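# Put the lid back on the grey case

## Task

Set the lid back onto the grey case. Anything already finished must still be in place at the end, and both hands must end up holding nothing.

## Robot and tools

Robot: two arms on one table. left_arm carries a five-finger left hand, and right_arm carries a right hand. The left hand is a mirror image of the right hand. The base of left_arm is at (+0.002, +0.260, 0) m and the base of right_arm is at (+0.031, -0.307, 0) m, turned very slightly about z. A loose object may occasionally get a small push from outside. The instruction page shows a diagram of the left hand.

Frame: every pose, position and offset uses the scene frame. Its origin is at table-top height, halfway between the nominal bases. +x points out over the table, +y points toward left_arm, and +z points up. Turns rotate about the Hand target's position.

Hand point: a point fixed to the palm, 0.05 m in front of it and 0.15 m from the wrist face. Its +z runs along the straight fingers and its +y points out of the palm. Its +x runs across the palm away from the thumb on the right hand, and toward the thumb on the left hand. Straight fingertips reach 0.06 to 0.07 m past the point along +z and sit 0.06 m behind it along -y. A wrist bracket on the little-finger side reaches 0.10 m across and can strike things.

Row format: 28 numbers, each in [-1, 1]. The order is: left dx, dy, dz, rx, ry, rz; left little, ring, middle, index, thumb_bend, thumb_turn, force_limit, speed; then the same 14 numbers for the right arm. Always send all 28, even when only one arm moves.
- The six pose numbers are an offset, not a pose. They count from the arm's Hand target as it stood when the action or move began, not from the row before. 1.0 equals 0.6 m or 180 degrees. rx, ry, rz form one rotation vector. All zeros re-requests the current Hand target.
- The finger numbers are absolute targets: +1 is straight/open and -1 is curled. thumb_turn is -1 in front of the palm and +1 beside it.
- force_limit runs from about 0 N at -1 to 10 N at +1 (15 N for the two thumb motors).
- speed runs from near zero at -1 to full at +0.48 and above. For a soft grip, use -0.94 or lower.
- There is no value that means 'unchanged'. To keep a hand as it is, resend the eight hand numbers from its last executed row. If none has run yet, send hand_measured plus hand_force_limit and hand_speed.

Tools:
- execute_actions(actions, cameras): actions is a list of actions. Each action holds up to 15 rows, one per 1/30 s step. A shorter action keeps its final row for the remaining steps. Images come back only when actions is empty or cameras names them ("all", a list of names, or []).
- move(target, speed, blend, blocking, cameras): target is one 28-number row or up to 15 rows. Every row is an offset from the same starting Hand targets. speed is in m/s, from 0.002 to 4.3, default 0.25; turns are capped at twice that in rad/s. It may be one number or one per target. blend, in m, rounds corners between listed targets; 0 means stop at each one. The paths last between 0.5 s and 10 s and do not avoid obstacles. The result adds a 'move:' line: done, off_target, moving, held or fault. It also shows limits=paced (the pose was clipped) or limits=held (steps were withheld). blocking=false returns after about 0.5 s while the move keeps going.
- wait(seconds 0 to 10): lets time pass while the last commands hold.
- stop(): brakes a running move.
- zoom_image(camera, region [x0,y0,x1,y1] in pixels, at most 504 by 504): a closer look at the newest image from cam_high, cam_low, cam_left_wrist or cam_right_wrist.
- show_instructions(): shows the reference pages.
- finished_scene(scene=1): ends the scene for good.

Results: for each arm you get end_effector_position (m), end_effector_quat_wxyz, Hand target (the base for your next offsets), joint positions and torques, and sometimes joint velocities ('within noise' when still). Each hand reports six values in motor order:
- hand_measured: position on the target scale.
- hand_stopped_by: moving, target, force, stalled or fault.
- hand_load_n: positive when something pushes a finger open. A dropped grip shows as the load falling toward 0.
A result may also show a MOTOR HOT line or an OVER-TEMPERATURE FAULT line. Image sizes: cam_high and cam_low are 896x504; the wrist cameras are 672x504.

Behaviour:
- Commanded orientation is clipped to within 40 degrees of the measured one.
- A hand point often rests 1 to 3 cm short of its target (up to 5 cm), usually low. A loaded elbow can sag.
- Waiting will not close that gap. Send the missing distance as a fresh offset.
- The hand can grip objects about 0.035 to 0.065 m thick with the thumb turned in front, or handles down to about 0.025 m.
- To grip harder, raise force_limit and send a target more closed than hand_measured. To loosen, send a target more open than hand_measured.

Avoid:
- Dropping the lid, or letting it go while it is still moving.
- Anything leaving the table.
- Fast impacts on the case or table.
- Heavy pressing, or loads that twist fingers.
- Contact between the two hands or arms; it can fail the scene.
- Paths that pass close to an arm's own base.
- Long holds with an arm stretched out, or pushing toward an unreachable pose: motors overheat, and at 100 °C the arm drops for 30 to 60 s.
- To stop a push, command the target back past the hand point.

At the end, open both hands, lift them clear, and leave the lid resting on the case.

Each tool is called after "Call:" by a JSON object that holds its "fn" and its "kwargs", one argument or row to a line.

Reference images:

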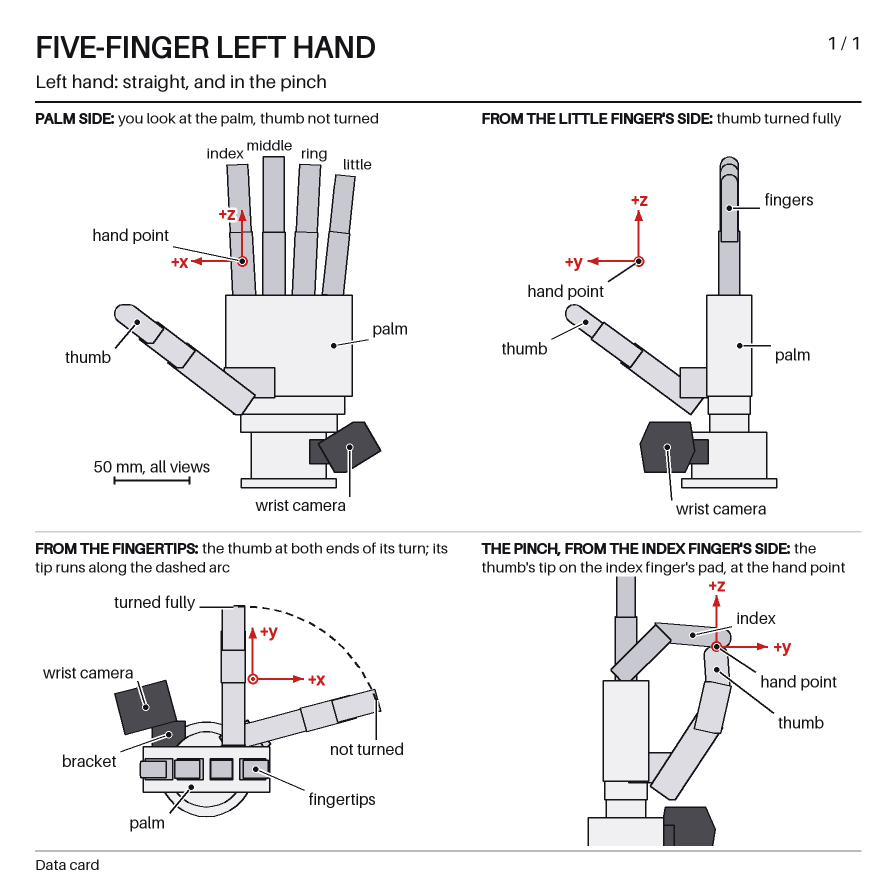

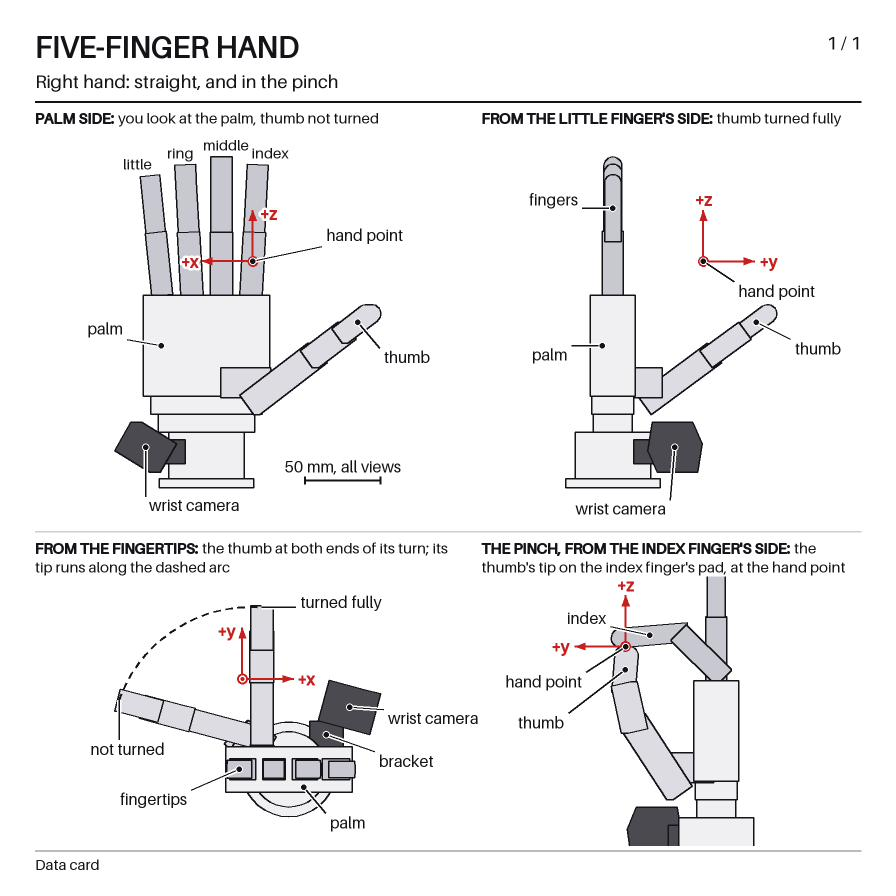

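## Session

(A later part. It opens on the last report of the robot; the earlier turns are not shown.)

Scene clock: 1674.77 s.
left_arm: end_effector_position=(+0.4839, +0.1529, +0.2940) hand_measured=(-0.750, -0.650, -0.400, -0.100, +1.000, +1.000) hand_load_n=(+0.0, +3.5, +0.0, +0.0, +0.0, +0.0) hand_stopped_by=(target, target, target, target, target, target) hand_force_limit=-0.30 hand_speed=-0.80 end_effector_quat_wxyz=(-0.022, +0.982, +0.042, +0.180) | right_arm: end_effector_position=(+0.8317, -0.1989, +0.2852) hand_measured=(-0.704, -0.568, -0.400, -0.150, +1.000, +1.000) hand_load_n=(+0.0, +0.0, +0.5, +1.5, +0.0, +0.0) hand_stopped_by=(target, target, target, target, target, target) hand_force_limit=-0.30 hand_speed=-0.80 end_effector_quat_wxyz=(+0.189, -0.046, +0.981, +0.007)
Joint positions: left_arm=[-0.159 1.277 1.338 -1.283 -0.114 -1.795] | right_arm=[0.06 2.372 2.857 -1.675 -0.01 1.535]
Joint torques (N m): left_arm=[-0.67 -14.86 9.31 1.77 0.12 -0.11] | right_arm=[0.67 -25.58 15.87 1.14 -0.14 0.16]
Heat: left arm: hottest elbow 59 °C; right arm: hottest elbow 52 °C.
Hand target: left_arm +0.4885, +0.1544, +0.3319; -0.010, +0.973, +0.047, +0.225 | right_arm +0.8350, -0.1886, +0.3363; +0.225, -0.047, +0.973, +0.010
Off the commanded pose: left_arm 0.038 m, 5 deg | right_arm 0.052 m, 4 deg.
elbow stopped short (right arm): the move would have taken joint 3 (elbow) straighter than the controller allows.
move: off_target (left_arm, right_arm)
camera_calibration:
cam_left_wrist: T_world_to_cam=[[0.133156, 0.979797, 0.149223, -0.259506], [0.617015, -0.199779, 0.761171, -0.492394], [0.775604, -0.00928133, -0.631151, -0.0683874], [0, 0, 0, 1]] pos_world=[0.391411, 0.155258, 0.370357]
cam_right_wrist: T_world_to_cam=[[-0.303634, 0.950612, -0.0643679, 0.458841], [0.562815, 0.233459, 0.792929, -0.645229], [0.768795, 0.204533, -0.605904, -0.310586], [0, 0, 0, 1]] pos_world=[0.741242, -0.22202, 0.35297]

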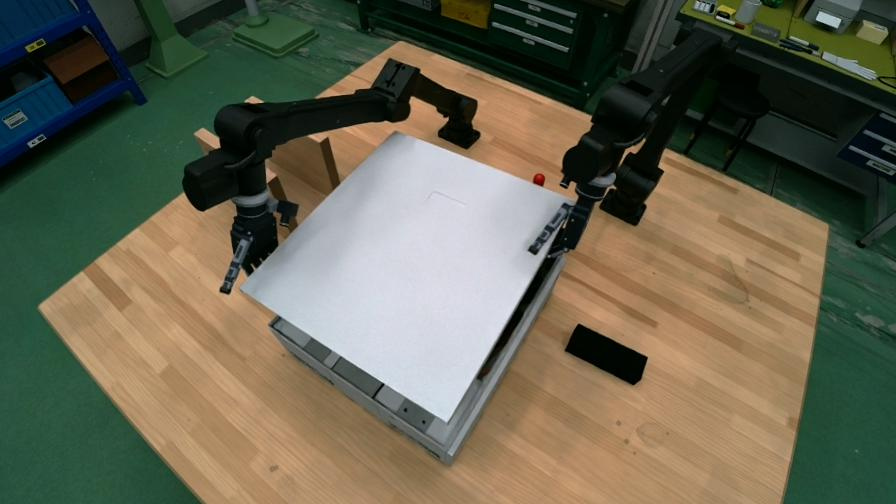

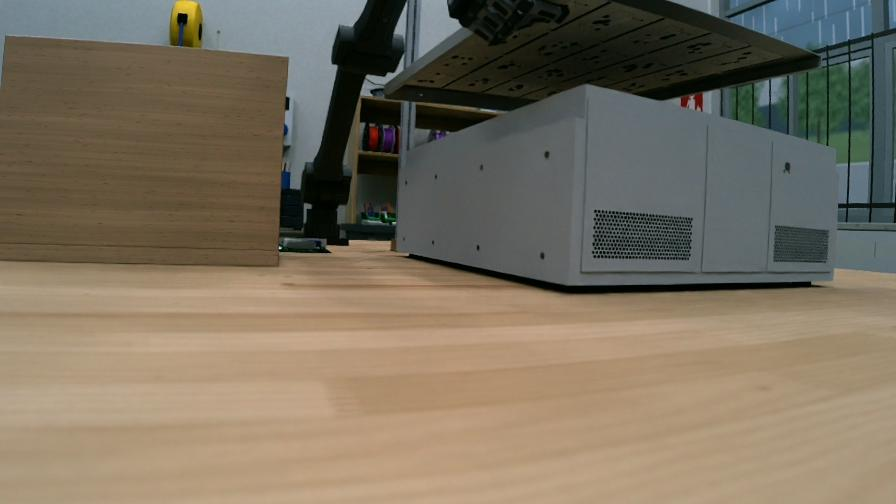

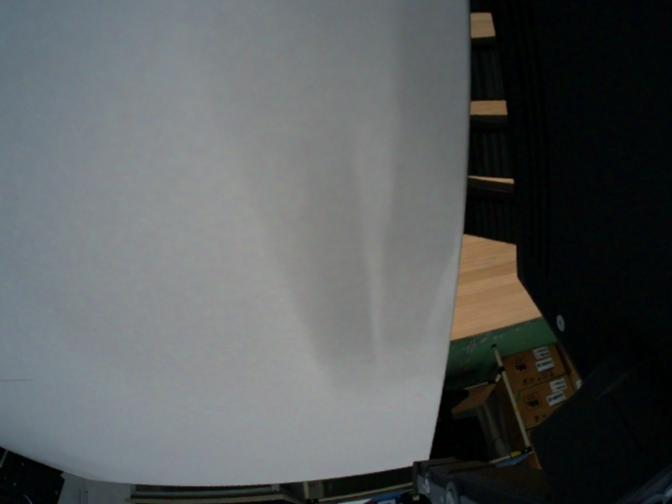

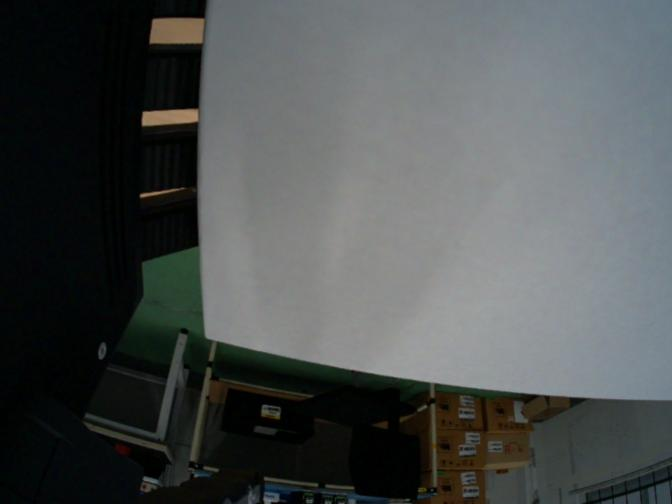

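Call:
{"fn": "move", "kwargs": {
  "target": [0.0167, 0.0492, -0.0833, 0, -0.0222, -0.003, -0.75, -0.65, -0.4, -0.1, 1, 1, -0.3, -0.8, 0.0167, 0.0492, -0.0833, 0, -0.0222, -0.003, -0.704, -0.568, -0.4, -0.15, 1, 1, -0.3, -0.8],
  "speed": 0.06,
  "cameras": ["all"]
}}

Scene clock: 1782.07 s.
left_arm: end_effector_position=(+0.4909, +0.1805, +0.2430) hand_measured=(-0.750, -0.650, -0.400, -0.100, +1.000, +1.000) hand_load_n=(+0.0, +4.0, +0.0, +0.0, +0.0, +0.0) hand_stopped_by=(target, target, target, target, target, target) hand_force_limit=-0.30 hand_speed=-0.80 end_effector_quat_wxyz=(-0.015, +0.976, +0.037, +0.213) | right_arm: end_effector_position=(+0.8388, -0.1705, +0.2245) hand_measured=(-0.704, -0.568, -0.400, -0.150, +1.000, +1.000) hand_load_n=(-0.5, +0.0, +0.0, +1.5, +0.0, +0.0) hand_stopped_by=(target, target, target, target, target, target) hand_force_limit=-0.30 hand_speed=-0.80 end_effector_quat_wxyz=(+0.204, -0.047, +0.978, +0.001)
Joint positions: left_arm=[-0.08 1.247 1.152 -1.052 -0.079 -1.711] | right_arm=[0.103 2.222 2.402 -1.34 0.018 1.569]
Joint torques (N m): left_arm=[-0.26 -14.21 9.42 2.03 0.13 -0.06] | right_arm=[0.79 -28.45 12 2.65 -0.05 0.21]
Heat: left arm: hottest elbow 60 °C; right arm: hottest elbow 58 °C.
Hand target: left_arm +0.4985, +0.1839, +0.2820; -0.008, +0.965, +0.042, +0.259 | right_arm +0.8449, -0.1590, +0.2862; +0.259, -0.042, +0.965, +0.007
Off the commanded pose: left_arm 0.040 m, 5 deg | right_arm 0.063 m, 6 deg.
move: off_target (left_arm, right_arm)
camera_calibration:
cam_left_wrist: T_world_to_cam=[[0.13558, 0.979387, 0.149729, -0.281012], [0.562303, -0.200491, 0.802259, -0.435327], [0.815741, -0.0245773, -0.577894, -0.135725], [0, 0, 0, 1]] pos_world=[0.393602, 0.184605, 0.312886]
cam_right_wrist: T_world_to_cam=[[-0.30128, 0.949802, -0.0842964, 0.432471], [0.537484, 0.24218, 0.80775, -0.588241], [0.787618, 0.198051, -0.583468, -0.380614], [0, 0, 0, 1]] pos_world=[0.746243, -0.192921, 0.289531]

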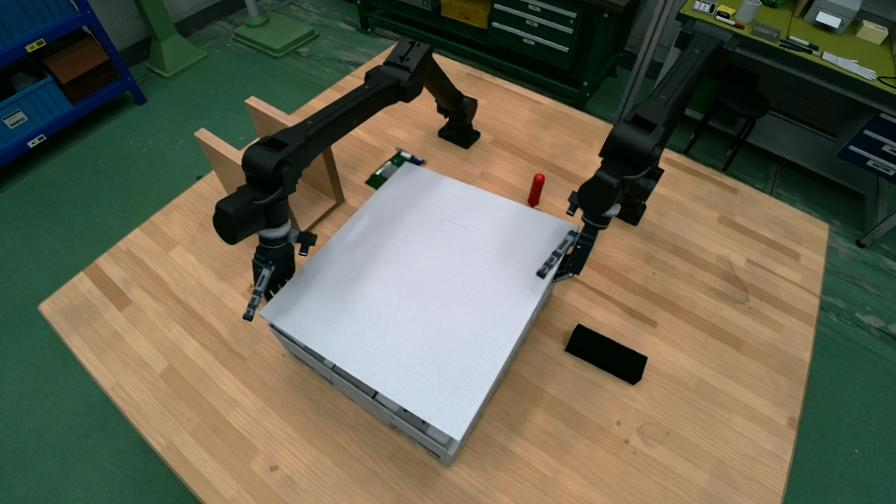

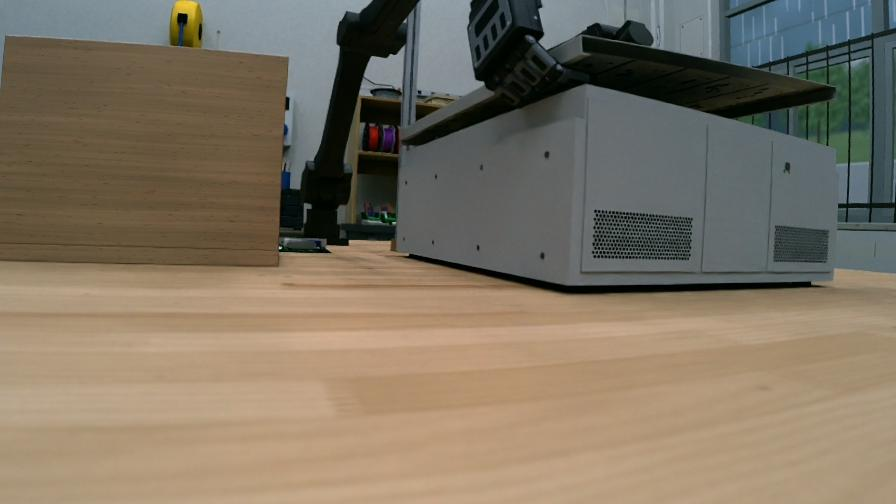

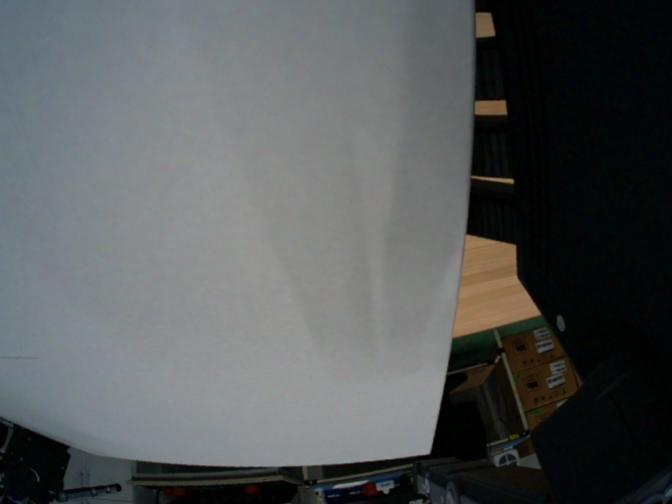

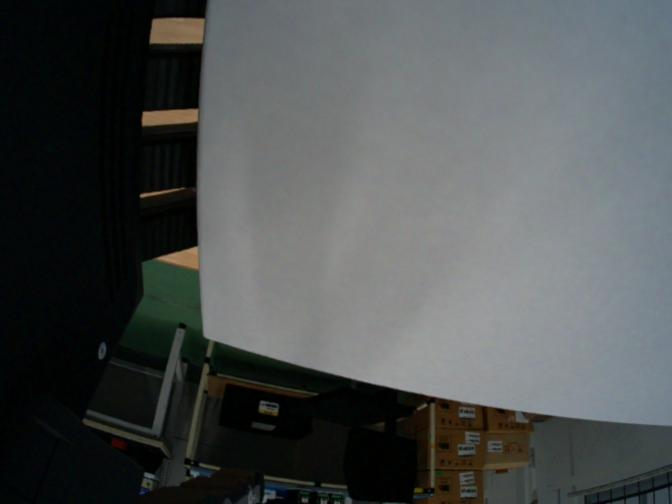

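Call:
{"fn": "zoom_image", "kwargs": {
  "camera": "cam_high",
  "region": [220, 270, 320, 370]
}}

Call:
{"fn": "zoom_image", "kwargs": {
  "camera": "cam_high",
  "region": [400, 390, 500, 490]
}}

Call:
{"fn": "zoom_image", "kwargs": {
  "camera": "cam_high",
  "region": [520, 190, 620, 290]
}}

Call:
{"fn": "zoom_image", "kwargs": {
  "camera": "cam_high",
  "region": [360, 120, 460, 220]
}}

Call:
{"fn": "zoom_image", "kwargs": {
  "camera": "cam_low",
  "region": [390, 0, 640, 180]
}}

Call:
{"fn": "zoom_image", "kwargs": {
  "camera": "cam_low",
  "region": [600, 20, 850, 200]
}}

Scaled by 5.040 from the camera's 896x504 image, which has a finer 1280x720 frame.

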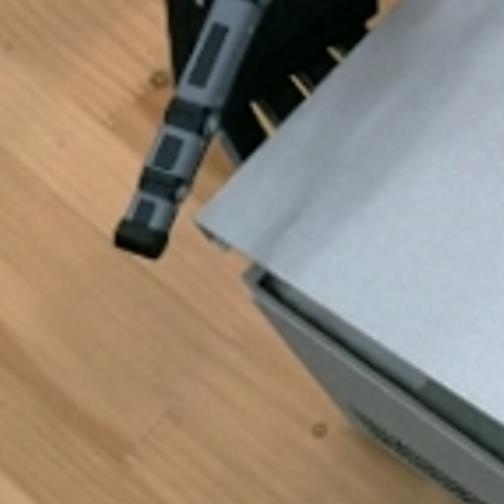

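Scaled by 5.040 from the camera's 896x504 image, which has a finer 1280x720 frame.

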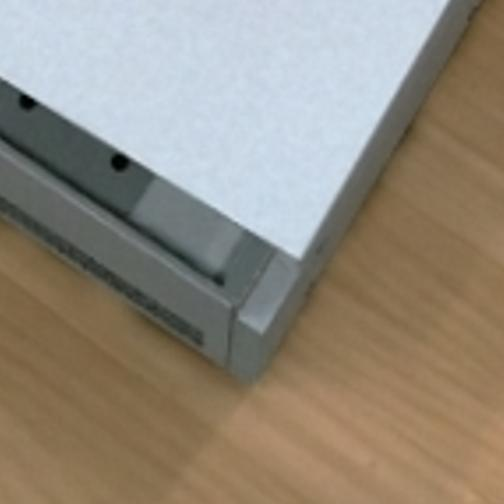

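Scaled by 5.040 from the camera's 896x504 image, which has a finer 1280x720 frame.

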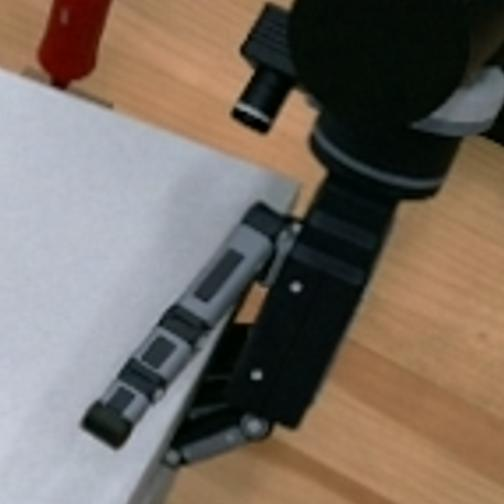

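Scaled by 5.040 from the camera's 896x504 image, which has a finer 1280x720 frame.

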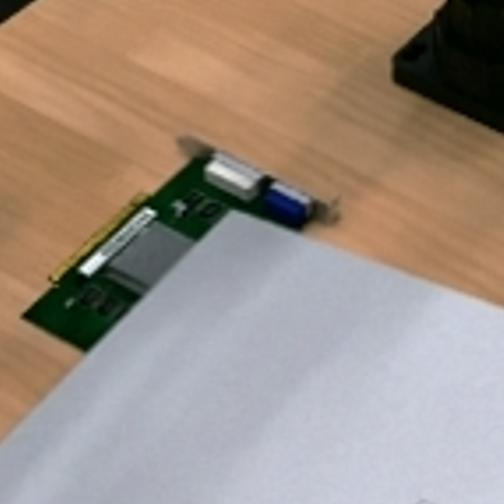

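Scaled by 2.016 from the camera's 896x504 image, which has a finer 1280x720 frame.

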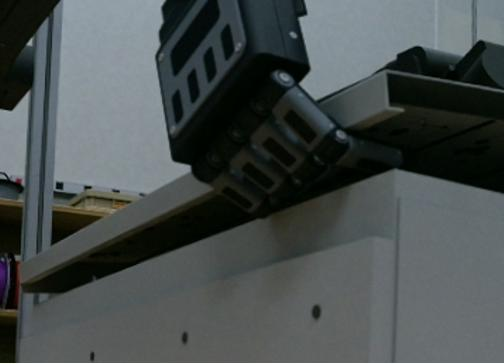

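Scaled by 2.016 from the camera's 896x504 image, which has a finer 1280x720 frame.

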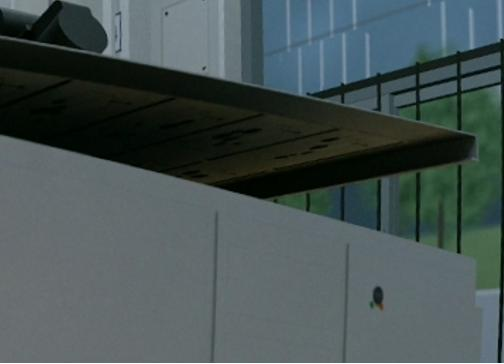

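Call:
{"fn": "zoom_image", "kwargs": {
  "camera": "cam_low",
  "region": [540, 10, 660, 110]
}}

Call:
{"fn": "zoom_image", "kwargs": {
  "camera": "cam_low",
  "region": [380, 100, 480, 180]
}}

Call:
{"fn": "zoom_image", "kwargs": {
  "camera": "cam_low",
  "region": [760, 60, 860, 180]
}}

Scaled by 4.200 from the camera's 896x504 image, which has a finer 1280x720 frame.

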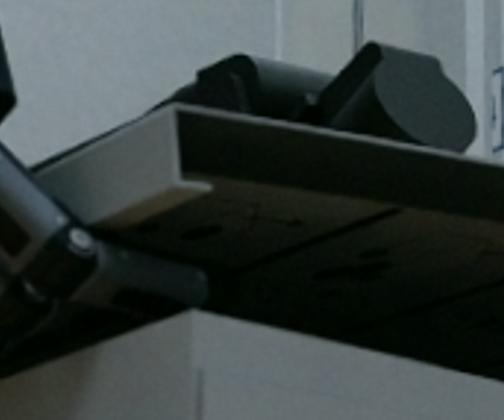

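Scaled by 5.040 from the camera's 896x504 image, which has a finer 1280x720 frame.

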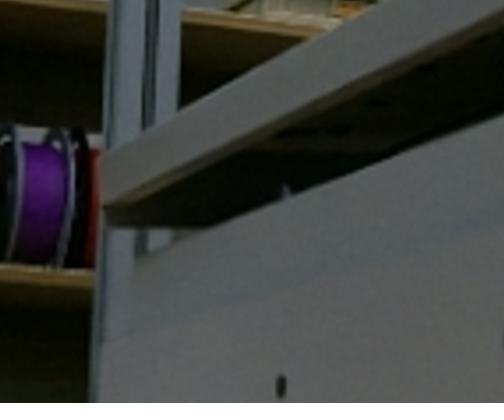

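Scaled by 4.200 from the camera's 896x504 image, which has a finer 1280x720 frame.

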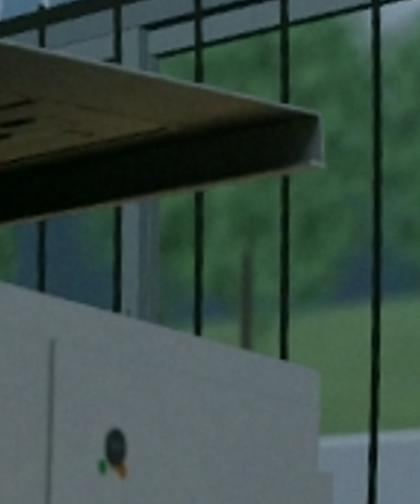

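Call:
{"fn": "move", "kwargs": {
  "target": [-0.0017, 0.0042, -0.0417, 0, 0, -0.0056, -0.75, -0.65, -0.4, -0.1, 1, 1, -0.3, -0.8, -0.0117, -0.006, 0.0167, 0, 0, -0.0056, -0.704, -0.568, -0.4, -0.15, 1, 1, -0.3, -0.8],
  "speed": 0.05,
  "cameras": ["all"]
}}

Scene clock: 1972.63 s.
left_arm: end_effector_position=(+0.4880, +0.1831, +0.2215) hand_measured=(-0.750, -0.650, -0.400, -0.100, +1.000, +1.000) hand_load_n=(+0.0, +4.0, +0.0, +0.5, +0.0, +0.0) hand_stopped_by=(target, target, target, target, target, target) hand_force_limit=-0.30 hand_speed=-0.80 end_effector_quat_wxyz=(-0.012, +0.976, +0.030, +0.216) | right_arm: end_effector_position=(+0.8347, -0.1711, +0.2281) hand_measured=(-0.704, -0.568, -0.400, -0.150, +1.000, +1.000) hand_load_n=(+0.0, +0.0, +0.5, +1.0, +0.0, +0.0) hand_stopped_by=(target, target, target, target, target, target) hand_force_limit=-0.30 hand_speed=-0.80 end_effector_quat_wxyz=(+0.205, -0.040, +0.978, -0.001)
Joint positions: left_arm=[-0.068 1.244 1.09 -0.985 -0.065 -1.686] | right_arm=[0.105 2.201 2.375 -1.334 0.025 1.584]
Joint torques (N m): left_arm=[0.15 -13.68 9.28 1.94 0.19 -0.09] | right_arm=[0.62 -28.81 12.52 2.09 0.02 0.19]
Heat: left arm: hottest elbow 59 °C; right arm: hottest elbow 51 °C.
Hand target: left_arm +0.4975, +0.1865, +0.2569; -0.005, +0.965, +0.034, +0.259 | right_arm +0.8379, -0.1625, +0.2962; +0.259, -0.034, +0.965, +0.005
Off the commanded pose: left_arm 0.037 m, 5 deg | right_arm 0.069 m, 6 deg.
move: off_target (left_arm, right_arm)
camera_calibration:
cam_left_wrist: T_world_to_cam=[[0.150521, 0.977533, 0.147558, -0.286442], [0.553887, -0.20702, 0.806444, -0.411475], [0.818873, -0.0396559, -0.572603, -0.145528], [0, 0, 0, 1]] pos_world=[0.390195, 0.189052, 0.290769]
cam_right_wrist: T_world_to_cam=[[-0.287413, 0.95405, -0.0847504, 0.421416], [0.54039, 0.234577, 0.808055, -0.592654], [0.790805, 0.186447, -0.582979, -0.379913], [0, 0, 0, 1]] pos_world=[0.741821, -0.192195, 0.29313]

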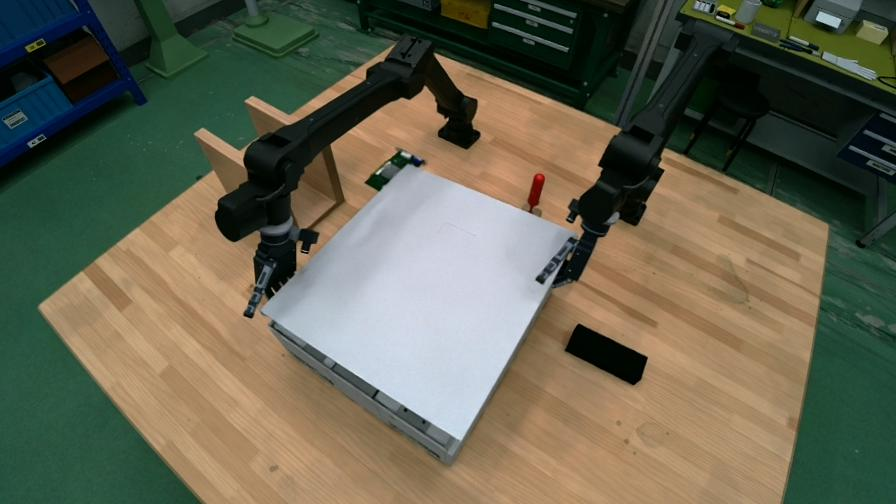

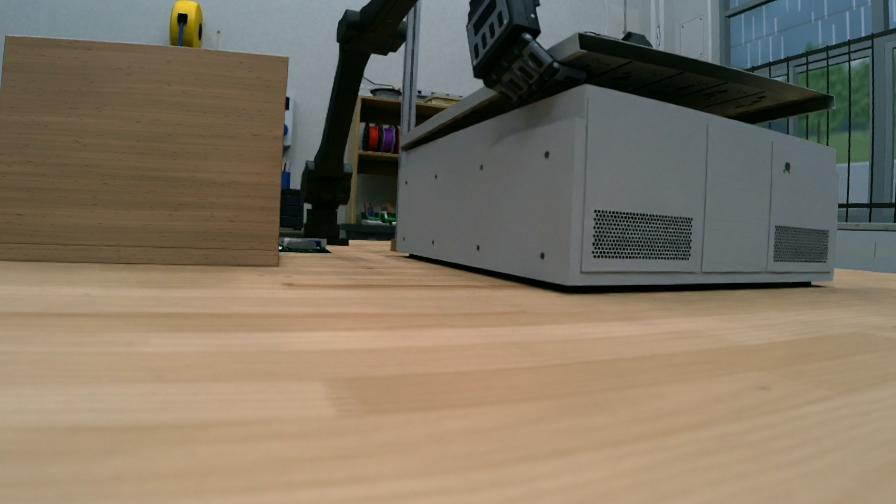

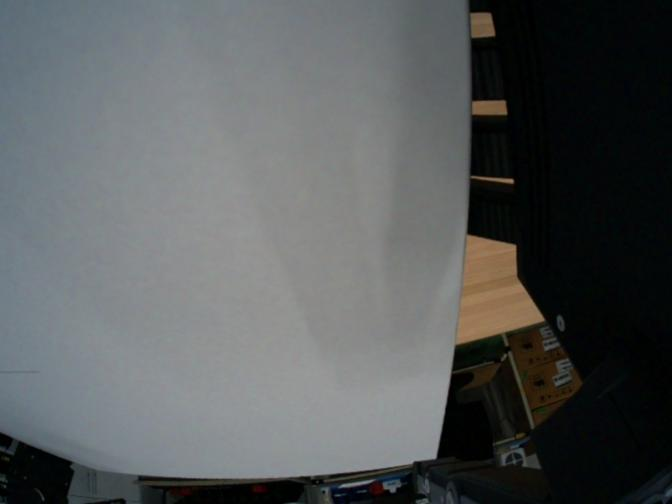

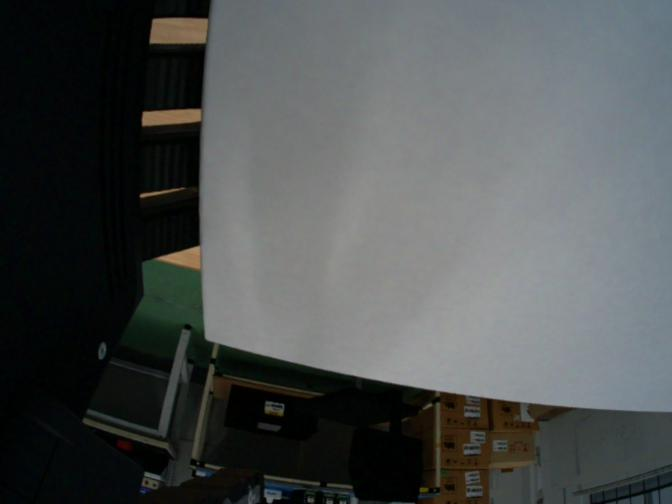

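Call:
{"fn": "zoom_image", "kwargs": {
  "camera": "cam_low",
  "region": [440, 0, 660, 140]
}}

Call:
{"fn": "zoom_image", "kwargs": {
  "camera": "cam_low",
  "region": [740, 70, 860, 190]
}}

Call:
{"fn": "zoom_image", "kwargs": {
  "camera": "cam_high",
  "region": [520, 200, 620, 300]
}}

Call:
{"fn": "zoom_image", "kwargs": {
  "camera": "cam_high",
  "region": [230, 270, 330, 370]
}}

Call:
{"fn": "zoom_image", "kwargs": {
  "camera": "cam_high",
  "region": [400, 390, 500, 490]
}}

Call:
{"fn": "zoom_image", "kwargs": {
  "camera": "cam_high",
  "region": [360, 120, 460, 220]
}}

Scaled by 2.291 from the camera's 896x504 image, which has a finer 1280x720 frame.

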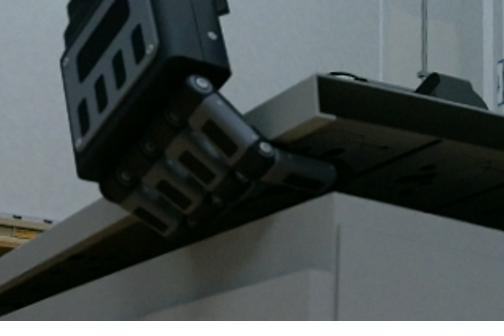

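Scaled by 4.200 from the camera's 896x504 image, which has a finer 1280x720 frame.

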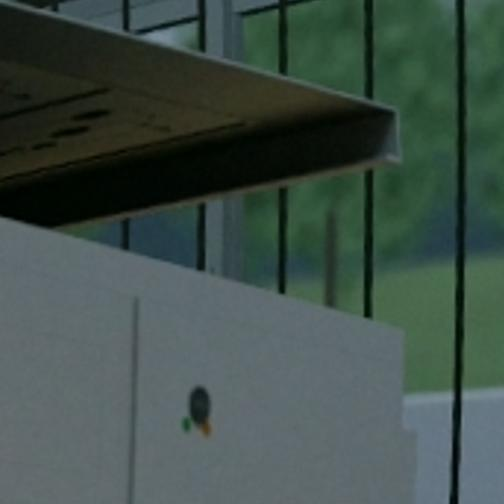

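Scaled by 5.040 from the camera's 896x504 image, which has a finer 1280x720 frame.

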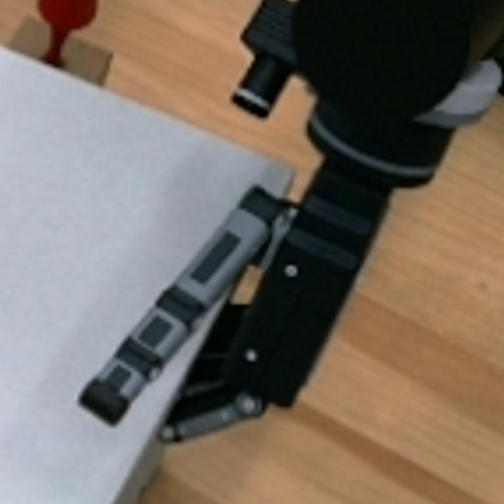

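Scaled by 5.040 from the camera's 896x504 image, which has a finer 1280x720 frame.

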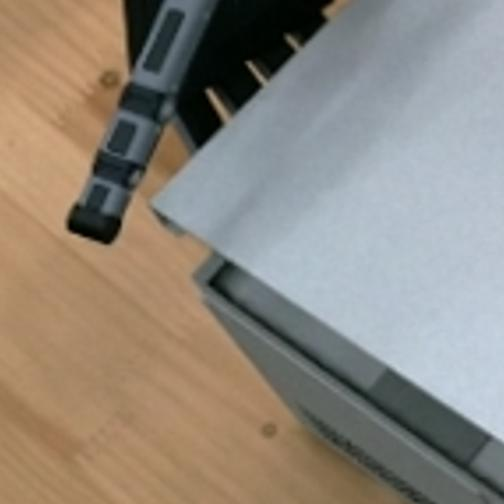

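Scaled by 5.040 from the camera's 896x504 image, which has a finer 1280x720 frame.

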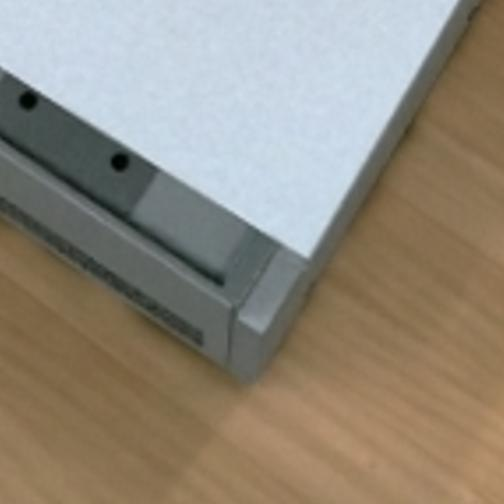

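Scaled by 5.040 from the camera's 896x504 image, which has a finer 1280x720 frame.

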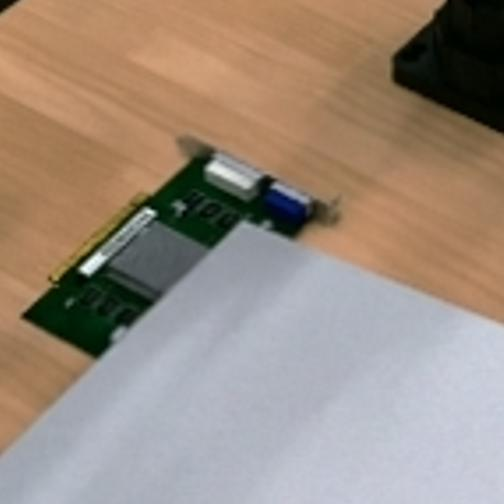

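Call:
{"fn": "move", "kwargs": {
  "target": [0, 0, -0.0417, 0, 0, 0, -0.75, -0.65, -0.4, -0.1, 1, 1, -0.3, -0.8, 0, -0.03, 0.01, 0, 0, 0, -0.704, -0.568, -0.4, -0.15, 1, 1, -0.3, -0.8],
  "speed": 0.04,
  "cameras": ["all"]
}}

Scene clock: 2032.33 s.
left_arm: end_effector_position=(+0.4886, +0.1862, +0.2058) hand_measured=(-0.750, -0.650, -0.400, -0.100, +1.000, +1.000) hand_load_n=(-1.0, +2.5, +0.5, +0.5, +0.0, +0.0) hand_stopped_by=(target, target, target, target, target, target) hand_force_limit=-0.30 hand_speed=-0.80 end_effector_quat_wxyz=(-0.013, +0.974, +0.030, +0.224) | right_arm: end_effector_position=(+0.8316, -0.1710, +0.2282) hand_measured=(-0.704, -0.568, -0.400, -0.150, +1.000, +1.000) hand_load_n=(+0.0, +0.5, +1.5, +0.0, -0.5, +0.0) hand_stopped_by=(target, target, target, target, target, target) hand_force_limit=-0.30 hand_speed=-0.80 end_effector_quat_wxyz=(+0.202, -0.040, +0.978, +0.000)
Joint positions: left_arm=[-0.06 1.244 1.041 -0.92 -0.064 -1.679] | right_arm=[0.105 2.192 2.362 -1.334 0.023 1.585]
Joint torques (N m): left_arm=[-0.44 -12.86 8.58 2.18 0.21 -0.21] | right_arm=[-1.08 -28.28 14.39 1.57 -0.28 -0.03]
Heat: left arm: hottest elbow 57 °C; right arm: hottest shoulder 57 °C.
Hand target: left_arm +0.4975, +0.1865, +0.2321; -0.005, +0.965, +0.034, +0.259 | right_arm +0.8379, -0.1805, +0.3022; +0.259, -0.034, +0.965, +0.005
Off the commanded pose: left_arm 0.028 m, 4 deg | right_arm 0.075 m, 7 deg.
move: off_target (left_arm, right_arm)
camera_calibration:
cam_left_wrist: T_world_to_cam=[[0.147231, 0.977444, 0.151412, -0.286502], [0.540676, -0.207717, 0.815183, -0.39374], [0.828247, -0.0381555, -0.559063, -0.162635], [0, 0, 0, 1]] pos_world=[0.38977, 0.192048, 0.273426]
cam_right_wrist: T_world_to_cam=[[-0.288061, 0.954132, -0.0815689, 0.42031], [0.544209, 0.233197, 0.805888, -0.593977], [0.787945, 0.187754, -0.586422, -0.37401], [0, 0, 0, 1]] pos_world=[0.739021, -0.192295, 0.293636]

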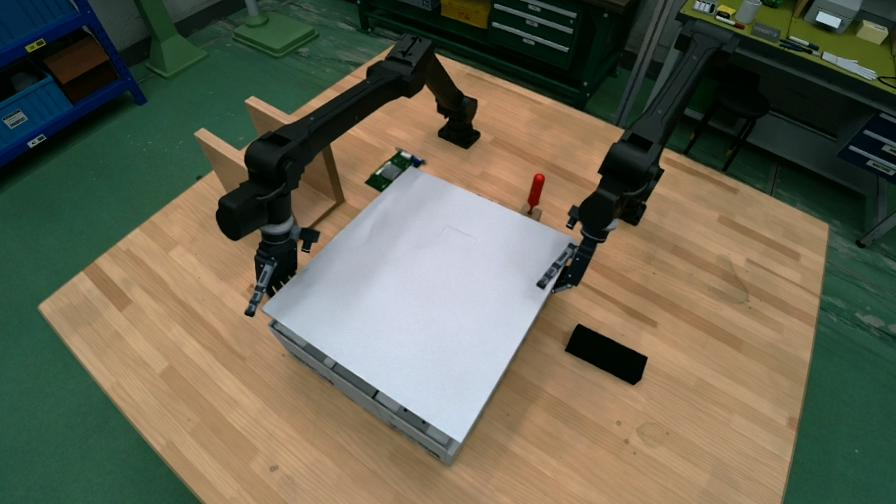

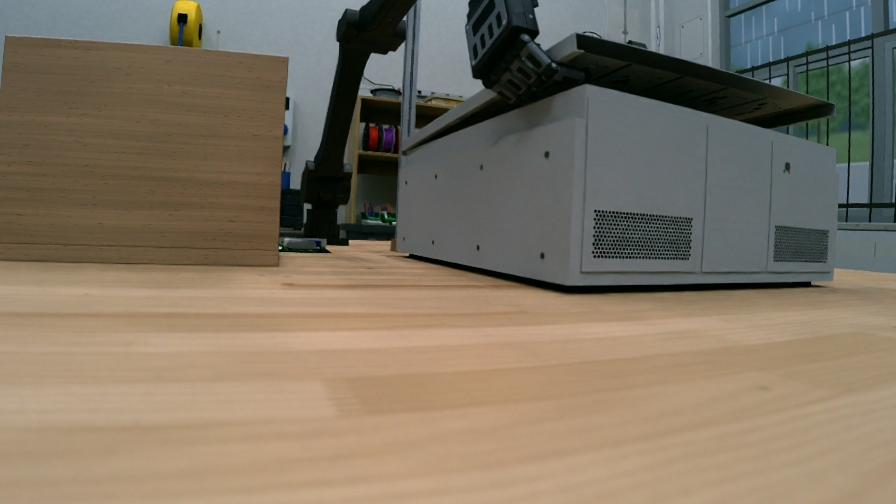

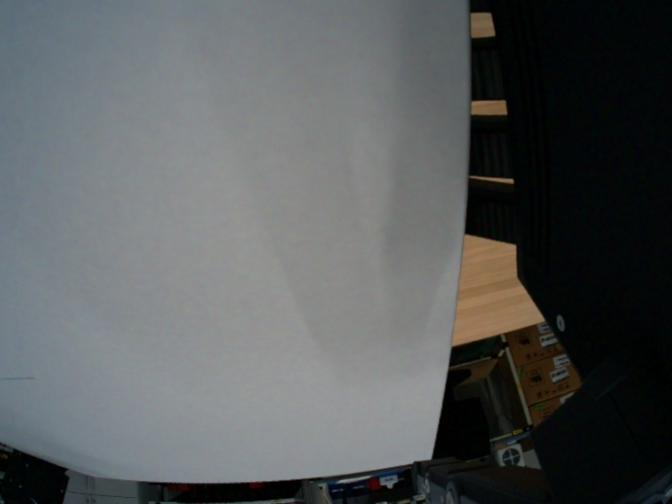

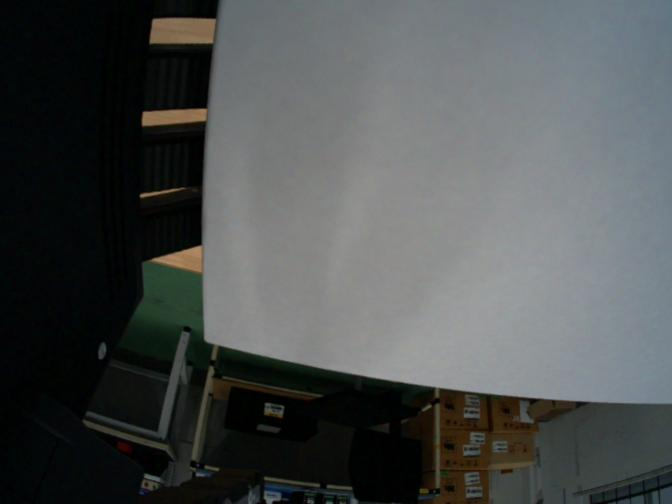

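Call:
{"fn": "move", "kwargs": {
  "target": [0, 0, 0, 0, 0, 0, -0.75, -0.65, -0.4, -0.1, 1, 1, -0.3, -0.8, 0, -0.02, 0, 0, 0, 0, -0.704, -0.568, -0.4, -0.15, 1, 1, -0.3, -0.8],
  "speed": 0.04,
  "cameras": ["cam_low", "cam_right_wrist"]
}}

Scene clock: 2038.80 s.
left_arm: end_effector_position=(+0.4887, +0.1862, +0.2058) hand_measured=(-0.750, -0.650, -0.400, -0.100, +1.000, +1.000) hand_load_n=(-1.5, +3.0, +0.5, +0.0, +0.0, +0.0) hand_stopped_by=(target, target, target, target, target, target) hand_force_limit=-0.30 hand_speed=-0.80 end_effector_quat_wxyz=(-0.012, +0.974, +0.030, +0.224) | right_arm: end_effector_position=(+0.8308, -0.1726, +0.2319) hand_measured=(-0.704, -0.568, -0.400, -0.150, +1.000, +1.000) hand_load_n=(+0.0, +0.0, +1.5, +0.0, +0.0, +0.0) hand_stopped_by=(target, target, target, target, target, target) hand_force_limit=-0.30 hand_speed=-0.80 end_effector_quat_wxyz=(+0.204, -0.044, +0.978, +0.004)
Joint positions: left_arm=[-0.06 1.244 1.041 -0.92 -0.064 -1.679] | right_arm=[0.1 2.188 2.362 -1.334 0.012 1.575]
Joint torques (N m): left_arm=[-0.44 -13.39 8.57 2.03 0.24 -0.17] | right_arm=[-1.9 -28.22 13.91 1.68 -0.13 -0.05]
Heat: left arm: hottest elbow 58 °C; right arm: hottest shoulder 57 °C.
Hand target: left_arm +0.4975, +0.1864, +0.2321; -0.005, +0.965, +0.034, +0.259 | right_arm +0.8379, -0.1925, +0.3023; +0.259, -0.034, +0.965, +0.005
Off the commanded pose: left_arm 0.028 m, 4 deg | right_arm 0.073 m, 7 deg.
move: off_target (left_arm, right_arm)
camera_calibration:
cam_right_wrist: T_world_to_cam=[[-0.296263, 0.952047, -0.0763916, 0.42714], [0.539401, 0.232786, 0.809233, -0.592982], [0.78821, 0.19854, -0.5825, -0.370249], [0, 0, 0, 1]] pos_world=[0.738235, -0.195111, 0.29682]
Images, in order (width x height): cam_low 896x504, cam_right_wrist 672x504.

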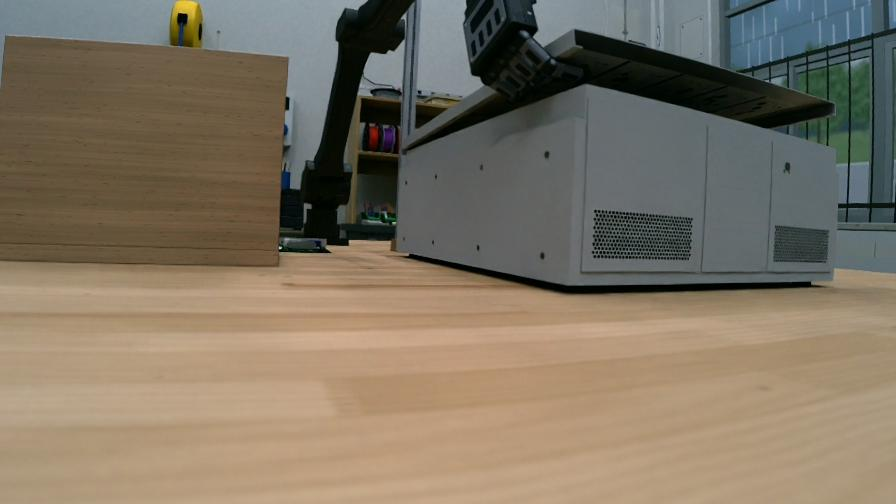

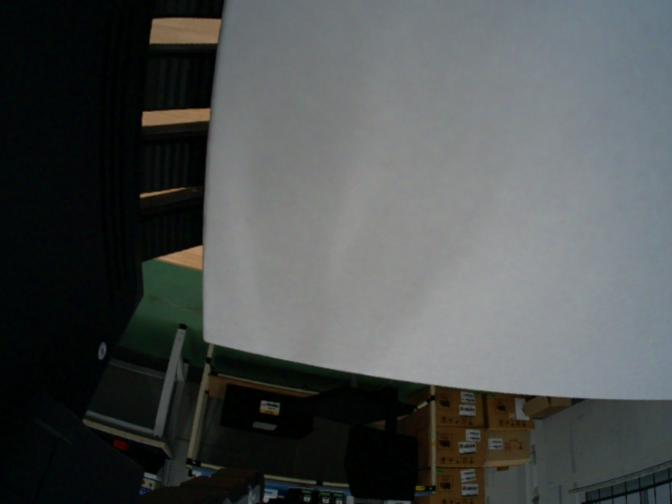

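Call:
{"fn": "move", "kwargs": {
  "target": [0, 0, 0, 0, 0, 0, -0.75, -0.65, -0.4, -0.1, 1, 1, -0.3, -0.8, 0, -0.0333, 0, 0, 0, 0, -0.704, -0.568, -0.4, -0.15, 1, 1, -0.3, -0.8],
  "speed": 0.04,
  "cameras": ["cam_low", "cam_high", "cam_right_wrist", "cam_left_wrist"]
}}

Scene clock: 2046.63 s.
left_arm: end_effector_position=(+0.4891, +0.1861, +0.2062) hand_measured=(-0.750, -0.650, -0.400, -0.100, +1.000, +1.000) hand_load_n=(-1.0, +3.5, +1.0, +0.0, -0.5, +0.0) hand_stopped_by=(target, target, target, target, target, target) hand_force_limit=-0.30 hand_speed=-0.80 end_effector_quat_wxyz=(-0.013, +0.974, +0.029, +0.226) | right_arm: end_effector_position=(+0.8312, -0.1899, +0.2341) hand_measured=(-0.704, -0.568, -0.400, -0.150, +1.000, +1.000) hand_load_n=(+0.5, +0.5, +0.5, +0.5, +0.0, +0.0) hand_stopped_by=(target, target, target, target, target, target) hand_force_limit=-0.30 hand_speed=-0.80 end_effector_quat_wxyz=(+0.205, -0.045, +0.978, +0.008)
Joint positions: left_arm=[-0.06 1.244 1.041 -0.917 -0.064 -1.676] | right_arm=[0.073 2.184 2.36 -1.334 -0.005 1.551]
Joint torques (N m): left_arm=[0.32 -12.4 8.59 1.99 0.23 -0.18] | right_arm=[-2.08 -28.16 13.53 1.8 -0.05 -0.08]
Heat: left arm: hottest elbow 58 °C; right arm: hottest shoulder 55 °C.
Hand target: left_arm +0.4975, +0.1864, +0.2321; -0.005, +0.965, +0.034, +0.259 | right_arm +0.8380, -0.2126, +0.3022; +0.259, -0.034, +0.965, +0.005
Off the commanded pose: left_arm 0.027 m, 4 deg | right_arm 0.072 m, 6 deg.
move: off_target (left_arm, right_arm)
camera_calibration:
cam_left_wrist: T_world_to_cam=[[0.149096, 0.976938, 0.152851, -0.287603], [0.53777, -0.20983, 0.816563, -0.392866], [0.829803, -0.0395476, -0.556653, -0.163911], [0, 0, 0, 1]] pos_world=[0.390166, 0.192052, 0.273518]
cam_right_wrist: T_world_to_cam=[[-0.298496, 0.951759, -0.0711038, 0.444473], [0.537994, 0.229328, 0.811154, -0.590995], [0.788329, 0.203873, -0.580494, -0.365347], [0, 0, 0, 1]] pos_world=[0.738639, -0.213014, 0.29891]

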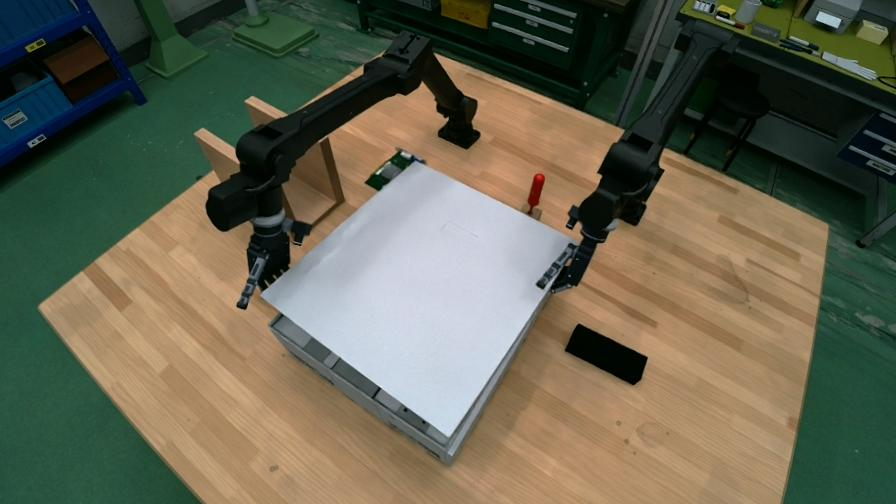

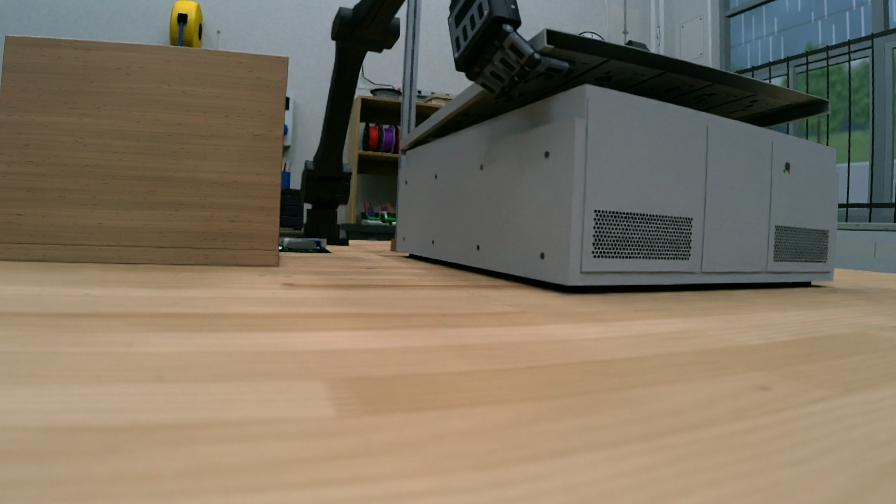

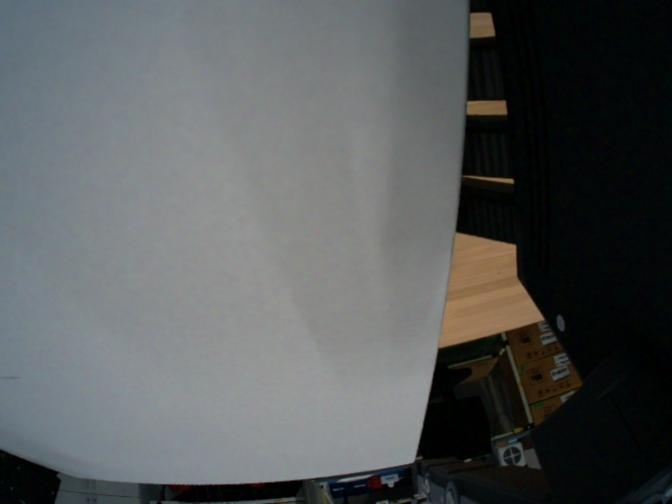

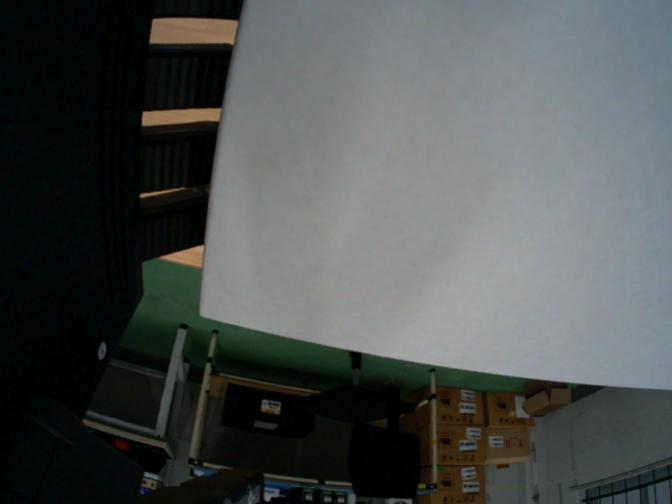

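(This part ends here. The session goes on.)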